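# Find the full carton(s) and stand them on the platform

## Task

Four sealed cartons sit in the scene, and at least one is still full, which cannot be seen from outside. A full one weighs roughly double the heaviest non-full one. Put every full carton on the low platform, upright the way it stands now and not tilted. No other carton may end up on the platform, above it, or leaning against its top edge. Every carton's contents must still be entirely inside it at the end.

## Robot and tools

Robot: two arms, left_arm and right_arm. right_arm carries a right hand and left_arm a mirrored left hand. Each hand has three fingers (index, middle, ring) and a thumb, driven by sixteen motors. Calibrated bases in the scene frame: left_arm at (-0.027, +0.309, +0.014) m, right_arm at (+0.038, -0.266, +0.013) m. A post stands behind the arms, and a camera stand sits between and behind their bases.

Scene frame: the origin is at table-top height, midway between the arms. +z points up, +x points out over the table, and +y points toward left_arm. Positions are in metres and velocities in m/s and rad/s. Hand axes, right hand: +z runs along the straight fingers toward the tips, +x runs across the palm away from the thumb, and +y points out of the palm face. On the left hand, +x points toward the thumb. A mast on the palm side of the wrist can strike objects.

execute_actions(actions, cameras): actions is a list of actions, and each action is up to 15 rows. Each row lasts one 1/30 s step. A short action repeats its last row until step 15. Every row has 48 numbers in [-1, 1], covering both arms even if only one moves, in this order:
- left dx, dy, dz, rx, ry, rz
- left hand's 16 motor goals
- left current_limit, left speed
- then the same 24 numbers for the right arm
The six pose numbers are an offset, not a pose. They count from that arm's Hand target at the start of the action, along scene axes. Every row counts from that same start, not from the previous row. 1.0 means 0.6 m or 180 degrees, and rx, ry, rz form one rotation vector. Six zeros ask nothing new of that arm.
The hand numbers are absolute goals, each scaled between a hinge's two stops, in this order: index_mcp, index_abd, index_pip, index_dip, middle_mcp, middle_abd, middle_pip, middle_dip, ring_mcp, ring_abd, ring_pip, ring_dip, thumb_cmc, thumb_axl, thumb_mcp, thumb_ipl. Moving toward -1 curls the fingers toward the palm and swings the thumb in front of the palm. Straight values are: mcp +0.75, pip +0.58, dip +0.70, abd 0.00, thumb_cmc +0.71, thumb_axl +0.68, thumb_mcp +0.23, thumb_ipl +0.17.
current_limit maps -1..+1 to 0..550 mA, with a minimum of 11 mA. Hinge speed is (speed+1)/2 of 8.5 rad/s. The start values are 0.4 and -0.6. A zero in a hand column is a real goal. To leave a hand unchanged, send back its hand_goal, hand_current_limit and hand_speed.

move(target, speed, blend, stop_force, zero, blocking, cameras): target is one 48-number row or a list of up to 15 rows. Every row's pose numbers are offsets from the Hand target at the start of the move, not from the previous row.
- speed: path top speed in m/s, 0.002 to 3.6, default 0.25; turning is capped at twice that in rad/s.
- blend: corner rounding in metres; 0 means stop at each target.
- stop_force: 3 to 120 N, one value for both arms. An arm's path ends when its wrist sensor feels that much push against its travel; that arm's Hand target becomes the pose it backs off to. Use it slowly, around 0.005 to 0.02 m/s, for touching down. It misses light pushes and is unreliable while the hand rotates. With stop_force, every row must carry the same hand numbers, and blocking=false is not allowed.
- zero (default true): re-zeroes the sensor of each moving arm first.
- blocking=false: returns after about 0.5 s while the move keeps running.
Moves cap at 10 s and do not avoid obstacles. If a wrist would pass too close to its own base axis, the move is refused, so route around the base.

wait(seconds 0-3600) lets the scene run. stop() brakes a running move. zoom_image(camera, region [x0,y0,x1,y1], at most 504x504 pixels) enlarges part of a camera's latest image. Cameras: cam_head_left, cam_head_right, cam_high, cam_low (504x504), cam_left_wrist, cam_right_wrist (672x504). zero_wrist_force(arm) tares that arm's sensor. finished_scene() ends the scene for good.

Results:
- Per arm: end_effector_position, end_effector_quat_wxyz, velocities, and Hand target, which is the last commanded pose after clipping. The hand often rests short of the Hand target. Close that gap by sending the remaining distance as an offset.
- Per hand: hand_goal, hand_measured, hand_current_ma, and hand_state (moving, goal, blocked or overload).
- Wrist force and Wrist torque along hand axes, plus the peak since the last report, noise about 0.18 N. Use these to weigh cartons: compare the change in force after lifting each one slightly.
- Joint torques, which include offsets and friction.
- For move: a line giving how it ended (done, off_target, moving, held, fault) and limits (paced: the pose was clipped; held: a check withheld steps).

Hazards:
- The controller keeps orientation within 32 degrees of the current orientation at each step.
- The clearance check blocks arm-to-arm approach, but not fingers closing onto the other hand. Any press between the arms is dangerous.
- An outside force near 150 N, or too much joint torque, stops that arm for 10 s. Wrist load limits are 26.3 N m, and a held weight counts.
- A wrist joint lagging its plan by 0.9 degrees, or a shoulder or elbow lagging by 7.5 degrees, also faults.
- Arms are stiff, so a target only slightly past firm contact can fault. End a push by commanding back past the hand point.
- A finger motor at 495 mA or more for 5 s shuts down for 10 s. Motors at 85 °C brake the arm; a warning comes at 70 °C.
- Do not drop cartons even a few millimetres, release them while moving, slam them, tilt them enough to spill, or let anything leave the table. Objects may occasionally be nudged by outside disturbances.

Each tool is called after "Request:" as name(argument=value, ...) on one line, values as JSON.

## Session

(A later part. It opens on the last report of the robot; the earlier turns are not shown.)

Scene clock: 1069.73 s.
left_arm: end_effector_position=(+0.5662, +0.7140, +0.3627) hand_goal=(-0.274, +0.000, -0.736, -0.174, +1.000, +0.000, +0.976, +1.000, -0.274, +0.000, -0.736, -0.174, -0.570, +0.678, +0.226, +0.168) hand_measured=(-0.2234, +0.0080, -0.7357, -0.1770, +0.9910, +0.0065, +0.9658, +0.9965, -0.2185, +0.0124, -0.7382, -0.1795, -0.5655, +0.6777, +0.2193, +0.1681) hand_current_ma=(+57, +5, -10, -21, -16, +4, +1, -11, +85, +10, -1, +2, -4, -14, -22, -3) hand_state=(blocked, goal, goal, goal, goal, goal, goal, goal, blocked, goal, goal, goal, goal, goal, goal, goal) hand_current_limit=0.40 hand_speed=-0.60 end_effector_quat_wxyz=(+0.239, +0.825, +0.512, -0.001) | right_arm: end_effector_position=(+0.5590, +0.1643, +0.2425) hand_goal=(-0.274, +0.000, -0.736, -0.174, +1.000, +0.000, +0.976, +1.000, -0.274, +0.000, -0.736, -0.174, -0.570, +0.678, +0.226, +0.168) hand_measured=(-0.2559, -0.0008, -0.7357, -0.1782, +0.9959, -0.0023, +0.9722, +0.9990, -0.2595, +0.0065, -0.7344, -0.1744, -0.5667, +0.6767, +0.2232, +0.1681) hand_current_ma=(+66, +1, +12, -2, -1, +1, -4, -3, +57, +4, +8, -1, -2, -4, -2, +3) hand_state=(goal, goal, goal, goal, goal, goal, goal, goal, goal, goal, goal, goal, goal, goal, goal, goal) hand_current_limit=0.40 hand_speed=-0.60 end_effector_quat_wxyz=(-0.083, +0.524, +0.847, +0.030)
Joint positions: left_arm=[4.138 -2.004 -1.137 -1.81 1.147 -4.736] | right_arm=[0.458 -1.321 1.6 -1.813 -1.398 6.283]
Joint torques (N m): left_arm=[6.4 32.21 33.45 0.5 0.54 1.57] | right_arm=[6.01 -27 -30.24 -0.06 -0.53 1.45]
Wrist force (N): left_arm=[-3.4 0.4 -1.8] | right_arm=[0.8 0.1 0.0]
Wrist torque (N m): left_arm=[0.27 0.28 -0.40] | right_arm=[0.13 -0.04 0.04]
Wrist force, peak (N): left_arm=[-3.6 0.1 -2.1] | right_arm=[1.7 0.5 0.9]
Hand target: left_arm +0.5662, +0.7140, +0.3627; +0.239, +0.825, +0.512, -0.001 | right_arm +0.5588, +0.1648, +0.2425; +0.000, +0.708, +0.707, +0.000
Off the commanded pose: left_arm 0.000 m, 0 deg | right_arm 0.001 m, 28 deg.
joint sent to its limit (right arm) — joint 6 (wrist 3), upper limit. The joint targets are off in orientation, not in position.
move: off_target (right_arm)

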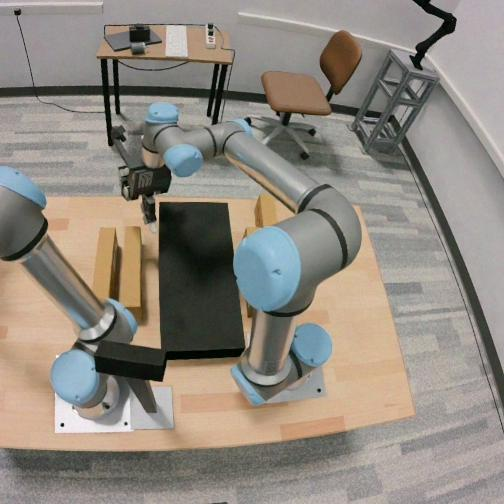

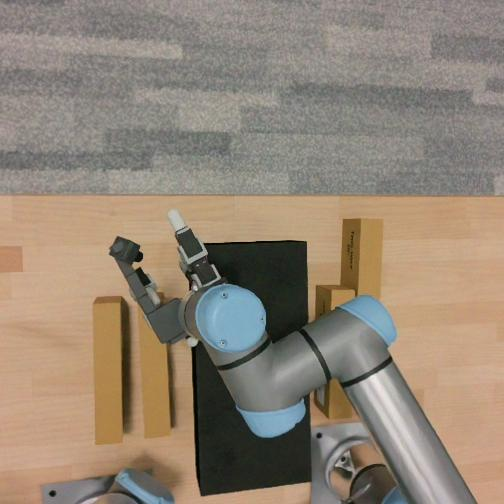

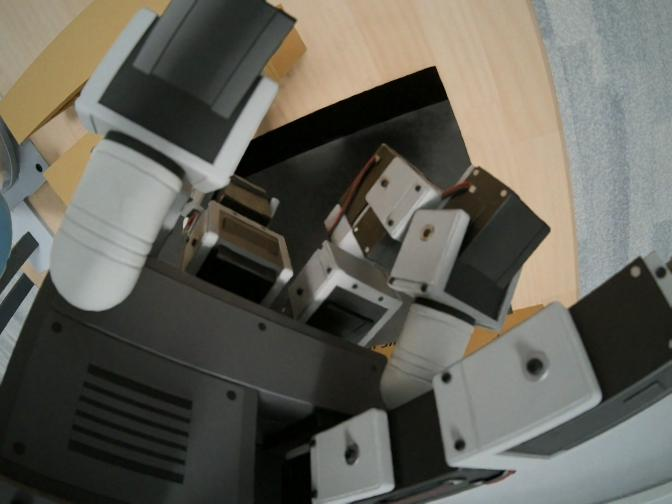

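Request:
move(target=[[0,0,0,0,0,0, -0.274,0,-0.737,-0.174, 1,0,0.975,1, -0.274,0,-0.737,-0.174, -0.571,0.678,0.226,0.168, 0.4,-0.6, -0.2,-0.02,0.08,0,0,0.48, -0.274,0,-0.737,-0.174, 1,0,0.975,1, -0.274,0,-0.737,-0.174, -0.571,0.678,0.226,0.168, 0.4,-0.6],[0,0,0,0,0,0, -0.274,0,-0.737,-0.174, 1,0,0.975,1, -0.274,0,-0.737,-0.174, -0.571,0.678,0.226,0.168, 0.4,-0.6, -0.455,0.077,0.0,0,0,1.0, -0.274,0,-0.737,-0.174, 1,0,0.975,1, -0.274,0,-0.737,-0.174, -0.571,0.678,0.226,0.168, 0.4,-0.6]], speed=0.25, blend=0.03, cameras=["cam_head_left","cam_high","cam_right_wrist"])

Request:
zoom_image(camera="cam_high", region=[80, 220, 260, 450])

Scene clock: 1104.33 s.
left_arm: end_effector_position=(+0.5662, +0.7140, +0.3627) hand_goal=(-0.274, +0.000, -0.736, -0.174, +1.000, +0.000, +0.976, +1.000, -0.274, +0.000, -0.736, -0.174, -0.570, +0.678, +0.226, +0.168) hand_measured=(-0.2222, +0.0095, -0.7370, -0.1757, +0.9922, +0.0051, +0.9670, +0.9952, -0.2161, +0.0124, -0.7370, -0.1782, -0.5655, +0.6767, +0.2203, +0.1672) hand_current_ma=(+65, +18, -2, +1, -11, -6, +2, -13, +84, +12, +20, -11, -12, -2, -17, +16) hand_state=(blocked, goal, goal, goal, goal, goal, goal, goal, blocked, goal, goal, goal, goal, goal, goal, goal) hand_current_limit=0.40 hand_speed=-0.60 end_effector_quat_wxyz=(+0.239, +0.825, +0.512, -0.001) | right_arm: end_effector_position=(+0.2858, +0.2110, +0.2426) hand_goal=(-0.274, +0.000, -0.736, -0.174, +1.000, +0.000, +0.976, +1.000, -0.274, +0.000, -0.736, -0.174, -0.570, +0.678, +0.226, +0.168) hand_measured=(-0.2547, +0.0007, -0.7344, -0.1782, +0.9959, -0.0023, +0.9722, +0.9990, -0.2583, +0.0065, -0.7344, -0.1731, -0.5680, +0.6777, +0.2232, +0.1681) hand_current_ma=(+67, +7, +5, -10, +5, +13, -6, -14, +51, +13, +13, -2, -1, -7, -3, +2) hand_state=(goal, goal, goal, goal, goal, goal, goal, goal, goal, goal, goal, goal, goal, goal, goal, goal) hand_current_limit=0.40 hand_speed=-0.60 end_effector_quat_wxyz=(+0.000, +0.706, -0.708, +0.000)
Joint positions: left_arm=[4.138 -2.004 -1.137 -1.81 1.147 -4.736] | right_arm=[0.691 -1.396 1.712 -1.886 -1.57 3.843]
Joint torques (N m): left_arm=[-0.09 32.28 32.43 0.51 0.53 1.34] | right_arm=[4.94 -22.7 -28.24 -4.66 1.36 -1.64]
Wrist force (N): left_arm=[-3.2 0.4 -2.2] | right_arm=[0.8 0.2 0.0]
Wrist torque (N m): left_arm=[0.31 0.24 -0.39] | right_arm=[0.11 -0.10 0.19]
Wrist force, peak (N): left_arm=[-3.6 0.2 -2.2] | right_arm=[1.3 0.1 0.2]
Hand target: left_arm +0.5662, +0.7140, +0.3627; +0.239, +0.825, +0.512, -0.001 | right_arm +0.2858, +0.2110, +0.2425; +0.000, +0.707, -0.708, +0.000
Off the commanded pose: left_arm 0.000 m, 0 deg | right_arm 0.000 m, 0 deg.
move: done

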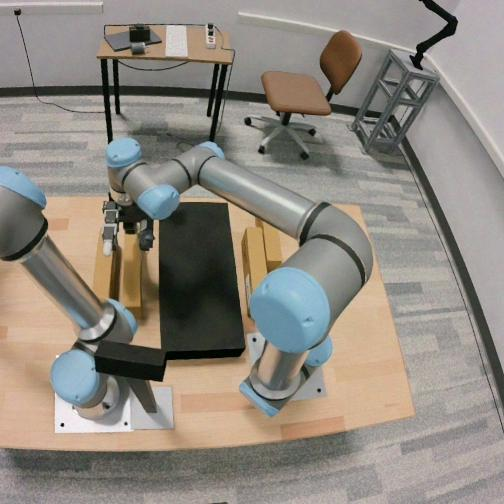

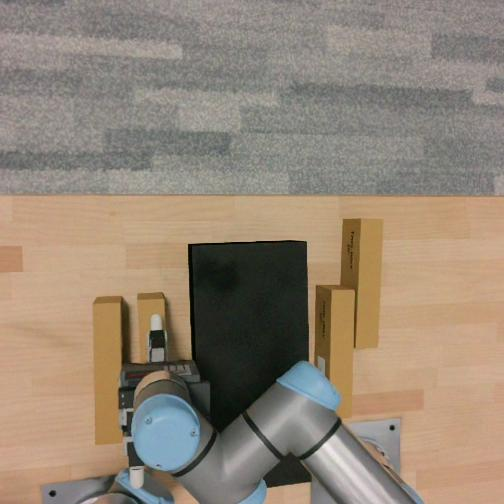

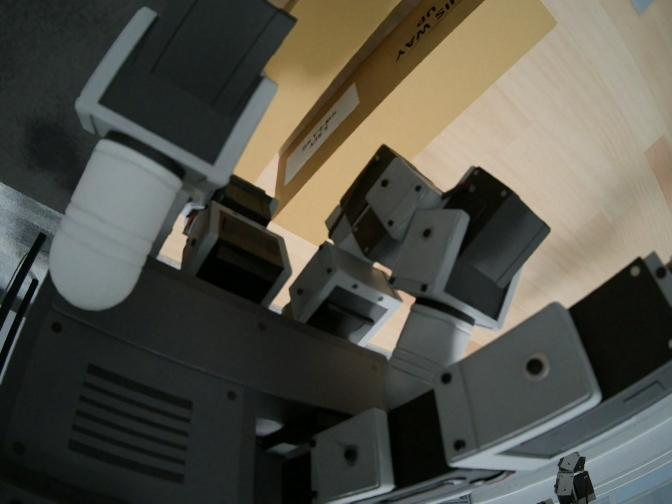

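Scaled by 2.191 from the camera's image (finer frame: 720x720).

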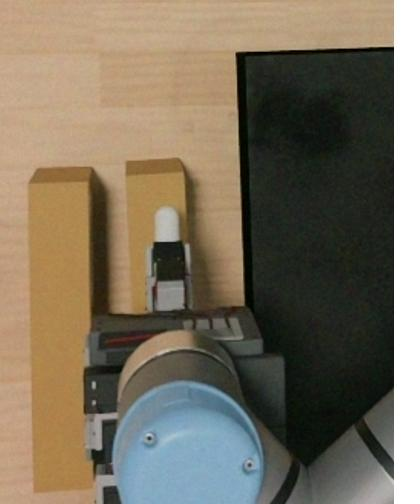

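Request:
move(target=[0,0,0,0,0,0, -0.274,0,-0.737,-0.174, 1,0,0.975,1, -0.274,0,-0.737,-0.174, -0.571,0.678,0.226,0.168, 0.4,-0.6, 0,0.018,-0.067,0,0,0, -0.274,0,-0.737,-0.174, 1,0,0.975,1, -0.274,0,-0.737,-0.174, -0.571,0.678,0.226,0.168, 0.4,-0.6], speed=0.15)

Request:
move(target=[0,0,0,0,0,0, -0.274,0,-0.737,-0.174, 1,0,0.975,1, -0.274,0,-0.737,-0.174, -0.571,0.678,0.226,0.168, 0.4,-0.6, 0.0,0,-0.12,0,0,0, -0.274,0,-0.737,-0.174, 1,0,0.975,1, -0.274,0,-0.737,-0.174, -0.571,0.678,0.226,0.168, 0.4,-0.6], speed=0.012, stop_force=12, cameras=["cam_high"])

Scene clock: 1120.70 s.
left_arm: end_effector_position=(+0.5662, +0.7140, +0.3627) hand_goal=(-0.274, +0.000, -0.736, -0.174, +1.000, +0.000, +0.976, +1.000, -0.274, +0.000, -0.736, -0.174, -0.570, +0.678, +0.226, +0.168) hand_measured=(-0.2234, +0.0095, -0.7357, -0.1770, +0.9922, +0.0065, +0.9670, +0.9952, -0.2185, +0.0109, -0.7370, -0.1795, -0.5655, +0.6777, +0.2203, +0.1681) hand_current_ma=(+59, +20, +0, -7, +3, +5, +2, -4, +84, +6, +14, -8, +2, -9, -6, +4) hand_state=(blocked, goal, goal, goal, goal, goal, goal, goal, blocked, goal, goal, goal, goal, goal, goal, goal) hand_current_limit=0.40 hand_speed=-0.60 end_effector_quat_wxyz=(+0.239, +0.825, +0.512, -0.001) | right_arm: end_effector_position=(+0.2858, +0.2218, +0.2025) hand_goal=(-0.274, +0.000, -0.736, -0.174, +1.000, +0.000, +0.976, +1.000, -0.274, +0.000, -0.736, -0.174, -0.570, +0.678, +0.226, +0.168) hand_measured=(-0.2559, +0.0007, -0.7344, -0.1782, +0.9959, -0.0023, +0.9722, +0.9990, -0.2595, +0.0065, -0.7344, -0.1731, -0.5667, +0.6777, +0.2232, +0.1672) hand_current_ma=(+68, -5, +3, -12, -2, +4, -5, -5, +48, +9, +12, -5, -3, +1, -3, +3) hand_state=(goal, goal, goal, goal, goal, goal, goal, goal, goal, goal, goal, goal, goal, goal, goal, goal) hand_current_limit=0.40 hand_speed=-0.60 end_effector_quat_wxyz=(+0.000, +0.707, -0.708, +0.000)
Joint positions: left_arm=[4.138 -2.004 -1.137 -1.81 1.147 -4.736] | right_arm=[0.706 -1.341 1.754 -1.983 -1.57 3.857]
Joint torques (N m): left_arm=[-3.18 32.3 32.87 0.54 0.45 1.29] | right_arm=[6.07 -24.63 -10.91 -4.71 1.25 1.52]
Wrist force (N): left_arm=[-3.2 0.5 -2.0] | right_arm=[0.5 0.4 0.0]
Wrist torque (N m): left_arm=[0.30 0.24 -0.39] | right_arm=[0.15 -0.06 -0.01]
Wrist force, peak (N): left_arm=[-3.6 0.2 -2.1] | right_arm=[1.1 0.3 0.1]
Hand target: left_arm +0.5662, +0.7140, +0.3627; +0.239, +0.825, +0.512, -0.001 | right_arm +0.2858, +0.2218, +0.2023; +0.000, +0.707, -0.708, +0.000
Off the commanded pose: left_arm 0.000 m, 0 deg | right_arm 0.000 m, 0 deg.
move: done

Scene clock: 1123.40 s.
left_arm: end_effector_position=(+0.5662, +0.7140, +0.3627) hand_goal=(-0.274, +0.000, -0.736, -0.174, +1.000, +0.000, +0.976, +1.000, -0.274, +0.000, -0.736, -0.174, -0.570, +0.678, +0.226, +0.168) hand_measured=(-0.2222, +0.0095, -0.7357, -0.1770, +0.9922, +0.0051, +0.9670, +0.9965, -0.2185, +0.0109, -0.7357, -0.1795, -0.5667, +0.6767, +0.2212, +0.1672) hand_current_ma=(+67, +15, -6, -1, -16, +8, +0, -12, +95, +20, +2, +0, -5, +1, +7, +9) hand_state=(blocked, goal, goal, goal, goal, goal, goal, goal, blocked, goal, goal, goal, goal, goal, goal, goal) hand_current_limit=0.40 hand_speed=-0.60 end_effector_quat_wxyz=(+0.239, +0.825, +0.512, -0.001) | right_arm: end_effector_position=(+0.2858, +0.2219, +0.1848) hand_goal=(-0.274, +0.000, -0.736, -0.174, +1.000, +0.000, +0.976, +1.000, -0.274, +0.000, -0.736, -0.174, -0.570, +0.678, +0.226, +0.168) hand_measured=(-0.2559, +0.0007, -0.7344, -0.1782, +1.0000, -0.0037, +0.9850, +1.0000, -0.2595, +0.0065, -0.7344, -0.1731, -0.5680, +0.6777, +0.2232, +0.1672) hand_current_ma=(+68, -1, +2, -6, +4, +4, +28, -5, +46, +15, +11, +1, +0, -6, -4, +5) hand_state=(goal, goal, goal, goal, goal, goal, goal, goal, goal, goal, goal, goal, goal, goal, goal, goal) hand_current_limit=0.40 hand_speed=-0.60 end_effector_quat_wxyz=(+0.000, +0.707, -0.708, -0.001)
Joint positions: left_arm=[4.138 -2.004 -1.137 -1.81 1.147 -4.736] | right_arm=[0.706 -1.324 1.781 -2.028 -1.57 3.857]
Joint torques (N m): left_arm=[-4.57 32.13 33.69 0.53 0.48 1.19] | right_arm=[0.95 -34.67 -24.38 0.68 -1.17 1.42]
Wrist force (N): left_arm=[-3.5 0.2 -2.0] | right_arm=[1.0 4.5 -11.7]
Wrist torque (N m): left_arm=[0.27 0.28 -0.42] | right_arm=[1.39 0.24 0.17]
Wrist force, peak (N): left_arm=[-3.5 0.4 -2.1] | right_arm=[1.4 9.2 -16.9]
Hand target: left_arm +0.5662, +0.7140, +0.3627; +0.239, +0.825, +0.512, -0.001 | right_arm +0.2858, +0.2219, +0.1848; +0.000, +0.707, -0.708, -0.001 (not the last commanded pose)
Off the commanded pose: left_arm 0.000 m, 0 deg | right_arm 0.054 m, 0 deg.
move: contact (right_arm)

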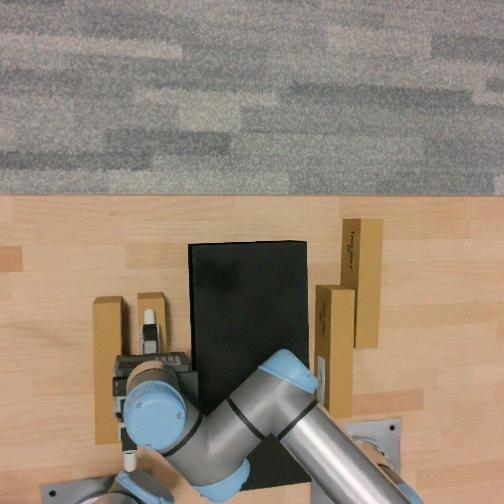

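Request:
move(target=[0,0,0,0,0,0, -0.274,0,-0.737,-0.174, 1,0,0.975,1, -0.274,0,-0.737,-0.174, -0.571,0.678,0.226,0.168, 0.4,-0.6, -0.015,0,-0.003,0,0,0, -0.274,0,-0.737,-0.174, 1,0,0.975,1, -0.274,0,-0.737,-0.174, -0.571,0.678,0.226,0.168, 0.4,-0.6], speed=0.02)

Request:
move(target=[0,0,0,0,0,0, -0.274,0,-0.737,-0.174, 1,0,0.975,1, -0.274,0,-0.737,-0.174, -0.571,0.678,0.226,0.168, 0.4,-0.6, -0.015,0,0,0,0,0, -0.274,0,-0.737,-0.174, 1,0,0.975,1, -0.274,0,-0.737,-0.174, -0.571,0.678,0.226,0.168, 0.4,-0.6], speed=0.02)

Request:
move(target=[0,0,0,0,0,0, -0.274,0,-0.737,-0.174, 1,0,0.975,1, -0.274,0,-0.737,-0.174, -0.571,0.678,0.226,0.168, 0.4,-0.6, -0.01,0,0,0,0,0, -0.274,0,-0.737,-0.174, 1,0,0.975,1, -0.274,0,-0.737,-0.174, -0.571,0.678,0.226,0.168, 0.4,-0.6], speed=0.02, cameras=["cam_high"])

Request:
zoom_image(camera="cam_high", region=[80, 220, 260, 450])

Scene clock: 1136.07 s.
left_arm: end_effector_position=(+0.5662, +0.7140, +0.3627) hand_goal=(-0.274, +0.000, -0.736, -0.174, +1.000, +0.000, +0.976, +1.000, -0.274, +0.000, -0.736, -0.174, -0.570, +0.678, +0.226, +0.168) hand_measured=(-0.2234, +0.0095, -0.7370, -0.1757, +0.9910, +0.0051, +0.9670, +0.9965, -0.2173, +0.0109, -0.7382, -0.1795, -0.5655, +0.6767, +0.2203, +0.1672) hand_current_ma=(+64, +10, -12, -3, -9, -8, -8, -24, +74, +10, +9, +7, -2, -3, -4, +5) hand_state=(blocked, goal, goal, goal, goal, goal, goal, goal, blocked, goal, goal, goal, goal, goal, goal, goal) hand_current_limit=0.40 hand_speed=-0.60 end_effector_quat_wxyz=(+0.239, +0.825, +0.512, -0.001) | right_arm: end_effector_position=(+0.2770, +0.2219, +0.1831) hand_goal=(-0.274, +0.000, -0.736, -0.174, +1.000, +0.000, +0.976, +1.000, -0.274, +0.000, -0.736, -0.174, -0.570, +0.678, +0.226, +0.168) hand_measured=(-0.2547, +0.0007, -0.7344, -0.1795, +1.0000, -0.0023, +0.9965, +1.0000, -0.2595, +0.0065, -0.7331, -0.1731, -0.5667, +0.6767, +0.2222, +0.1672) hand_current_ma=(+66, +2, +0, -11, +16, +9, +61, -3, +51, +16, +9, +4, -4, -5, -8, +6) hand_state=(goal, goal, goal, goal, goal, goal, blocked, goal, goal, goal, goal, goal, goal, goal, goal, goal) hand_current_limit=0.40 hand_speed=-0.60 end_effector_quat_wxyz=(+0.000, +0.707, -0.708, -0.001)
Joint positions: left_arm=[4.138 -2.004 -1.137 -1.81 1.147 -4.736] | right_arm=[0.717 -1.333 1.798 -2.035 -1.57 3.867]
Joint torques (N m): left_arm=[-8.07 32.44 32.84 0.6 0.51 1.2] | right_arm=[9.01 -31.49 0.85 -0.11 2.95 1.58]
Wrist force (N): left_arm=[-3.6 0.5 -1.8] | right_arm=[0.0 -12.6 -16.2]
Wrist torque (N m): left_arm=[0.29 0.29 -0.42] | right_arm=[2.61 0.30 -0.37]
Wrist force, peak (N): left_arm=[-3.7 0.3 -2.3] | right_arm=[-0.3 -12.5 -16.4]
Hand target: left_arm +0.5662, +0.7140, +0.3627; +0.239, +0.825, +0.512, -0.001 | right_arm +0.2768, +0.2219, +0.1830; +0.000, +0.707, -0.708, -0.001
Off the commanded pose: left_arm 0.000 m, 0 deg | right_arm 0.000 m, 0 deg.
move: done

Scene clock: 1136.87 s.
left_arm: end_effector_position=(+0.5662, +0.7140, +0.3627) hand_goal=(-0.274, +0.000, -0.736, -0.174, +1.000, +0.000, +0.976, +1.000, -0.274, +0.000, -0.736, -0.174, -0.570, +0.678, +0.226, +0.168) hand_measured=(-0.2222, +0.0095, -0.7370, -0.1782, +0.9922, +0.0051, +0.9670, +0.9965, -0.2185, +0.0124, -0.7370, -0.1795, -0.5655, +0.6777, +0.2203, +0.1681) hand_current_ma=(+73, +11, -6, -17, -16, -2, -7, +7, +84, +13, +13, -1, -2, -11, -9, +14) hand_state=(blocked, goal, goal, goal, goal, goal, goal, goal, blocked, goal, goal, goal, goal, goal, goal, goal) hand_current_limit=0.40 hand_speed=-0.60 end_effector_quat_wxyz=(+0.239, +0.825, +0.512, -0.001) | right_arm: end_effector_position=(+0.2680, +0.2219, +0.1830) hand_goal=(-0.274, +0.000, -0.736, -0.174, +1.000, +0.000, +0.976, +1.000, -0.274, +0.000, -0.736, -0.174, -0.570, +0.678, +0.226, +0.168) hand_measured=(-0.2547, -0.0008, -0.7344, -0.1795, +1.0000, -0.0023, +0.9965, +1.0000, -0.2583, +0.0065, -0.7344, -0.1731, -0.5667, +0.6767, +0.2232, +0.1681) hand_current_ma=(+67, +3, +2, -5, +15, +14, +66, -1, +44, +11, +16, -2, +1, -5, +7, -1) hand_state=(goal, goal, goal, goal, goal, goal, blocked, goal, goal, goal, goal, goal, goal, goal, goal, goal) hand_current_limit=0.40 hand_speed=-0.60 end_effector_quat_wxyz=(+0.000, +0.707, -0.708, -0.001) end_effector_velocity=(-0.003, +0.001, +0.000) end_effector_angular_velocity=(+0.002, +0.000, +0.002)
Joint positions: left_arm=[4.138 -2.004 -1.137 -1.81 1.147 -4.736] | right_arm=[0.728 -1.344 1.813 -2.039 -1.57 3.878]
Joint velocities: left_arm=[within noise] | right_arm=[0.005 -0.002 0.002 -0.001 0.001 0.003]
Joint torques (N m): left_arm=[-8.01 31.34 33.48 0.63 0.43 1.13] | right_arm=[10.73 -30.33 1.06 0.21 3.1 1.55]
Wrist force (N): left_arm=[-3.2 0.4 -2.1] | right_arm=[0.0 -12.9 -16.3]
Wrist torque (N m): left_arm=[0.29 0.25 -0.40] | right_arm=[2.64 0.31 -0.38]
Wrist force, peak (N): left_arm=[-3.6 0.2 -2.0] | right_arm=[-0.1 -12.9 -17.2]
Hand target: left_arm +0.5662, +0.7140, +0.3627; +0.239, +0.825, +0.512, -0.001 | right_arm +0.2678, +0.2219, +0.1830; +0.000, +0.707, -0.708, -0.001
Off the commanded pose: left_arm 0.000 m, 0 deg | right_arm 0.000 m, 0 deg.
move: done

Scene clock: 1137.50 s.
left_arm: end_effector_position=(+0.5662, +0.7140, +0.3627) hand_goal=(-0.274, +0.000, -0.736, -0.174, +1.000, +0.000, +0.976, +1.000, -0.274, +0.000, -0.736, -0.174, -0.570, +0.678, +0.226, +0.168) hand_measured=(-0.2222, +0.0095, -0.7357, -0.1770, +0.9922, +0.0065, +0.9670, +0.9965, -0.2173, +0.0124, -0.7382, -0.1782, -0.5667, +0.6777, +0.2212, +0.1691) hand_current_ma=(+49, +20, -7, -8, -11, +2, -3, -6, +80, +21, +8, +8, +6, -7, -9, +0) hand_state=(blocked, goal, goal, goal, goal, goal, goal, goal, blocked, goal, goal, goal, goal, goal, goal, goal) hand_current_limit=0.40 hand_speed=-0.60 end_effector_quat_wxyz=(+0.239, +0.825, +0.512, -0.001) | right_arm: end_effector_position=(+0.2620, +0.2219, +0.1830) hand_goal=(-0.274, +0.000, -0.736, -0.174, +1.000, +0.000, +0.976, +1.000, -0.274, +0.000, -0.736, -0.174, -0.570, +0.678, +0.226, +0.168) hand_measured=(-0.2559, -0.0008, -0.7344, -0.1782, +1.0000, -0.0023, +0.9965, +1.0000, -0.2595, +0.0065, -0.7344, -0.1731, -0.5680, +0.6767, +0.2232, +0.1681) hand_current_ma=(+71, +1, +0, -7, +12, +4, +62, +3, +47, +19, +10, -3, -2, -4, -1, +5) hand_state=(goal, goal, goal, goal, goal, goal, blocked, goal, goal, goal, goal, goal, goal, goal, goal, goal) hand_current_limit=0.40 hand_speed=-0.60 end_effector_quat_wxyz=(+0.000, +0.707, -0.708, -0.001) end_effector_velocity=(-0.002, -0.001, +0.000) end_effector_angular_velocity=(-0.001, +0.001, +0.000)
Joint positions: left_arm=[4.138 -2.004 -1.137 -1.81 1.147 -4.736] | right_arm=[0.735 -1.352 1.822 -2.041 -1.57 3.886]
Joint velocities: left_arm=[within noise] | right_arm=[0.002 -0.003 0.005 -0.001 0 0.002]
Joint torques (N m): left_arm=[-7.8 32.26 33.04 0.64 0.37 1.03] | right_arm=[11.05 -31.63 0.7 0.07 3.15 1.54]
Wrist force (N): left_arm=[-3.4 0.3 -1.9] | right_arm=[-0.2 -12.8 -16.7]
Wrist torque (N m): left_arm=[0.26 0.28 -0.40] | right_arm=[2.64 0.32 -0.39]
Wrist force, peak (N): left_arm=[-3.6 0.6 -1.9] | right_arm=[0.0 -12.6 -17.2]
Hand target: left_arm +0.5662, +0.7140, +0.3627; +0.239, +0.825, +0.512, -0.001 | right_arm +0.2618, +0.2219, +0.1830; +0.000, +0.707, -0.708, -0.001
Off the commanded pose: left_arm 0.000 m, 0 deg | right_arm 0.000 m, 0 deg.
move: done

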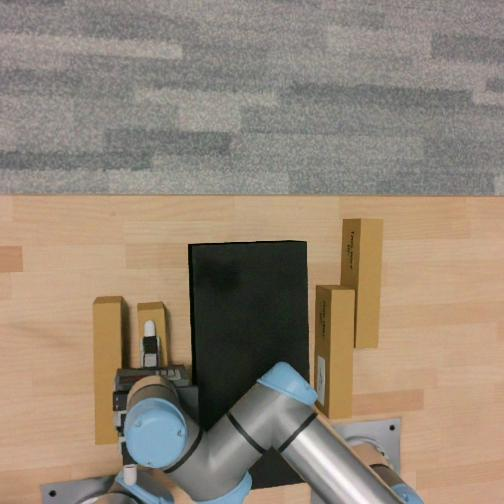

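Scaled by 2.191 from the camera's image (finer frame: 720x720).

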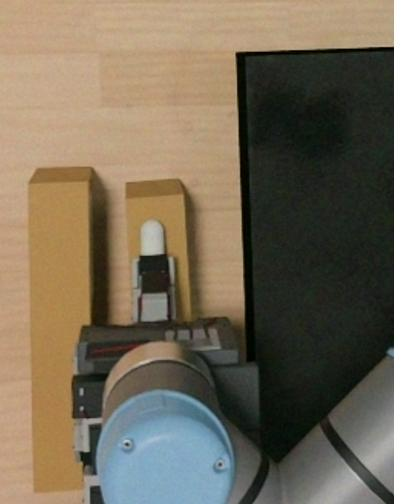

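Request:
move(target=[[0,0,0,0,0,0, -0.274,0,-0.737,-0.174, 1,0,0.975,1, -0.274,0,-0.737,-0.174, -0.571,0.678,0.226,0.168, 0.4,-0.6, 0,0,0.04,0,0,0, -0.274,0,-0.737,-0.174, 1,0,0.975,1, -0.274,0,-0.737,-0.174, -0.571,0.678,0.226,0.168, 0.4,-0.6],[0,0,0,0,0,0, -0.274,0,-0.737,-0.174, 1,0,0.975,1, -0.274,0,-0.737,-0.174, -0.571,0.678,0.226,0.168, 0.4,-0.6, 0.03,0.142,0.04,0,0,0, -0.274,0,-0.737,-0.174, 1,0,0.975,1, -0.274,0,-0.737,-0.174, -0.571,0.678,0.226,0.168, 0.4,-0.6],[0,0,0,0,0,0, -0.274,0,-0.737,-0.174, 1,0,0.975,1, -0.274,0,-0.737,-0.174, -0.571,0.678,0.226,0.168, 0.4,-0.6, 0.03,0.142,0.015,0,0,0, -0.274,0,-0.737,-0.174, 1,0,0.975,1, -0.274,0,-0.737,-0.174, -0.571,0.678,0.226,0.168, 0.4,-0.6]], speed=0.15, blend=[0.005,0.005,0])

Request:
move(target=[0,0,0,0,0,0, -0.274,0,-0.737,-0.174, 1,0,0.975,1, -0.274,0,-0.737,-0.174, -0.571,0.678,0.226,0.168, 0.4,-0.6, 0.0,0,-0.12,0,0,0, -0.274,0,-0.737,-0.174, 1,0,0.975,1, -0.274,0,-0.737,-0.174, -0.571,0.678,0.226,0.168, 0.4,-0.6], speed=0.012, stop_force=12, cameras=["cam_high"])

Request:
zoom_image(camera="cam_high", region=[80, 220, 260, 450])

Scene clock: 1175.07 s.
left_arm: end_effector_position=(+0.5662, +0.7140, +0.3627) hand_goal=(-0.274, +0.000, -0.736, -0.174, +1.000, +0.000, +0.976, +1.000, -0.274, +0.000, -0.736, -0.174, -0.570, +0.678, +0.226, +0.168) hand_measured=(-0.2222, +0.0095, -0.7370, -0.1770, +0.9922, +0.0065, +0.9670, +0.9952, -0.2185, +0.0124, -0.7382, -0.1782, -0.5655, +0.6777, +0.2203, +0.1681) hand_current_ma=(+64, +5, -2, -4, -17, +4, -10, -4, +77, +4, +0, -11, -10, -11, +0, -2) hand_state=(blocked, goal, goal, goal, goal, goal, goal, goal, blocked, goal, goal, goal, goal, goal, goal, goal) hand_current_limit=0.40 hand_speed=-0.60 end_effector_quat_wxyz=(+0.239, +0.825, +0.512, -0.001) | right_arm: end_effector_position=(+0.2797, +0.3069, +0.1922) hand_goal=(-0.274, +0.000, -0.736, -0.174, +1.000, +0.000, +0.976, +1.000, -0.274, +0.000, -0.736, -0.174, -0.570, +0.678, +0.226, +0.168) hand_measured=(-0.2547, -0.0008, -0.7344, -0.1795, +0.9959, -0.0023, +0.9722, +0.9990, -0.2595, +0.0065, -0.7331, -0.1731, -0.5667, +0.6767, +0.2232, +0.1681) hand_current_ma=(+64, +2, +1, -4, +8, +11, -11, -5, +53, +19, +19, +2, -1, -3, -7, +3) hand_state=(goal, goal, goal, goal, goal, goal, goal, goal, goal, goal, goal, goal, goal, goal, goal, goal) hand_current_limit=0.40 hand_speed=-0.60 end_effector_quat_wxyz=(+0.000, +0.707, -0.708, -0.001)
Joint positions: left_arm=[4.138 -2.004 -1.137 -1.81 1.147 -4.736] | right_arm=[0.817 -1.18 1.564 -1.954 -1.57 3.968]
Joint torques (N m): left_arm=[-8.27 31.95 33.03 0.6 0.46 1.17] | right_arm=[5.56 -30.72 -28.25 -4.6 -1.26 1.57]
Wrist force (N): left_arm=[-3.4 0.3 -2.0] | right_arm=[0.8 -0.1 0.3]
Wrist torque (N m): left_arm=[0.27 0.27 -0.40] | right_arm=[0.05 -0.11 -0.01]
Wrist force, peak (N): left_arm=[-3.5 0.2 -2.2] | right_arm=[-0.3 -13.0 -17.0]
Hand target: left_arm +0.5662, +0.7140, +0.3627; +0.239, +0.825, +0.512, -0.001 | right_arm +0.2798, +0.3071, +0.1920; +0.000, +0.707, -0.708, -0.001
Off the commanded pose: left_arm 0.000 m, 0 deg | right_arm 0.000 m, 0 deg.
move: done

Scene clock: 1176.90 s.
left_arm: end_effector_position=(+0.5662, +0.7140, +0.3627) hand_goal=(-0.274, +0.000, -0.736, -0.174, +1.000, +0.000, +0.976, +1.000, -0.274, +0.000, -0.736, -0.174, -0.570, +0.678, +0.226, +0.168) hand_measured=(-0.2222, +0.0095, -0.7357, -0.1770, +0.9922, +0.0051, +0.9683, +0.9952, -0.2173, +0.0109, -0.7382, -0.1795, -0.5667, +0.6767, +0.2203, +0.1681) hand_current_ma=(+70, +19, -10, -9, -1, -7, -12, -10, +86, +22, +14, -2, -2, -14, -7, -8) hand_state=(blocked, goal, goal, goal, goal, goal, goal, goal, blocked, goal, goal, goal, goal, goal, goal, goal) hand_current_limit=0.40 hand_speed=-0.60 end_effector_quat_wxyz=(+0.239, +0.825, +0.512, -0.001) | right_arm: end_effector_position=(+0.2798, +0.3071, +0.1849) hand_goal=(-0.274, +0.000, -0.736, -0.174, +1.000, +0.000, +0.976, +1.000, -0.274, +0.000, -0.736, -0.174, -0.570, +0.678, +0.226, +0.168) hand_measured=(-0.2559, -0.0008, -0.7331, -0.1782, +1.0000, -0.0023, +0.9850, +1.0000, -0.2595, +0.0065, -0.7331, -0.1744, -0.5667, +0.6767, +0.2232, +0.1672) hand_current_ma=(+71, +3, +1, -2, +19, +8, +24, -12, +48, +8, +7, -2, -2, -1, -10, -4) hand_state=(goal, goal, goal, goal, goal, goal, goal, goal, goal, goal, goal, goal, goal, goal, goal, goal) hand_current_limit=0.40 hand_speed=-0.60 end_effector_quat_wxyz=(+0.000, +0.707, -0.708, -0.001)
Joint positions: left_arm=[4.138 -2.004 -1.137 -1.81 1.147 -4.736] | right_arm=[0.817 -1.173 1.574 -1.971 -1.57 3.968]
Joint torques (N m): left_arm=[-7.16 32.56 33.61 0.61 0.36 1] | right_arm=[2.89 -41.02 -24.4 0.98 -1.1 1.46]
Wrist force (N): left_arm=[-3.4 0.6 -2.1] | right_arm=[0.9 4.3 -11.8]
Wrist torque (N m): left_arm=[0.32 0.26 -0.41] | right_arm=[1.62 0.19 0.12]
Wrist force, peak (N): left_arm=[-3.6 0.4 -2.0] | right_arm=[0.8 4.7 -15.7]
Hand target: left_arm +0.5662, +0.7140, +0.3627; +0.239, +0.825, +0.512, -0.001 | right_arm +0.2798, +0.3071, +0.1849; +0.000, +0.707, -0.708, -0.001 (not the last commanded pose)
Off the commanded pose: left_arm 0.000 m, 0 deg | right_arm 0.065 m, 0 deg.
move: contact (right_arm)

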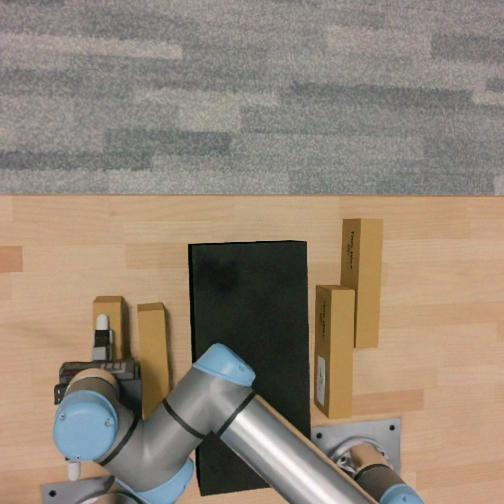

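Scaled by 2.191 from the camera's image (finer frame: 720x720).

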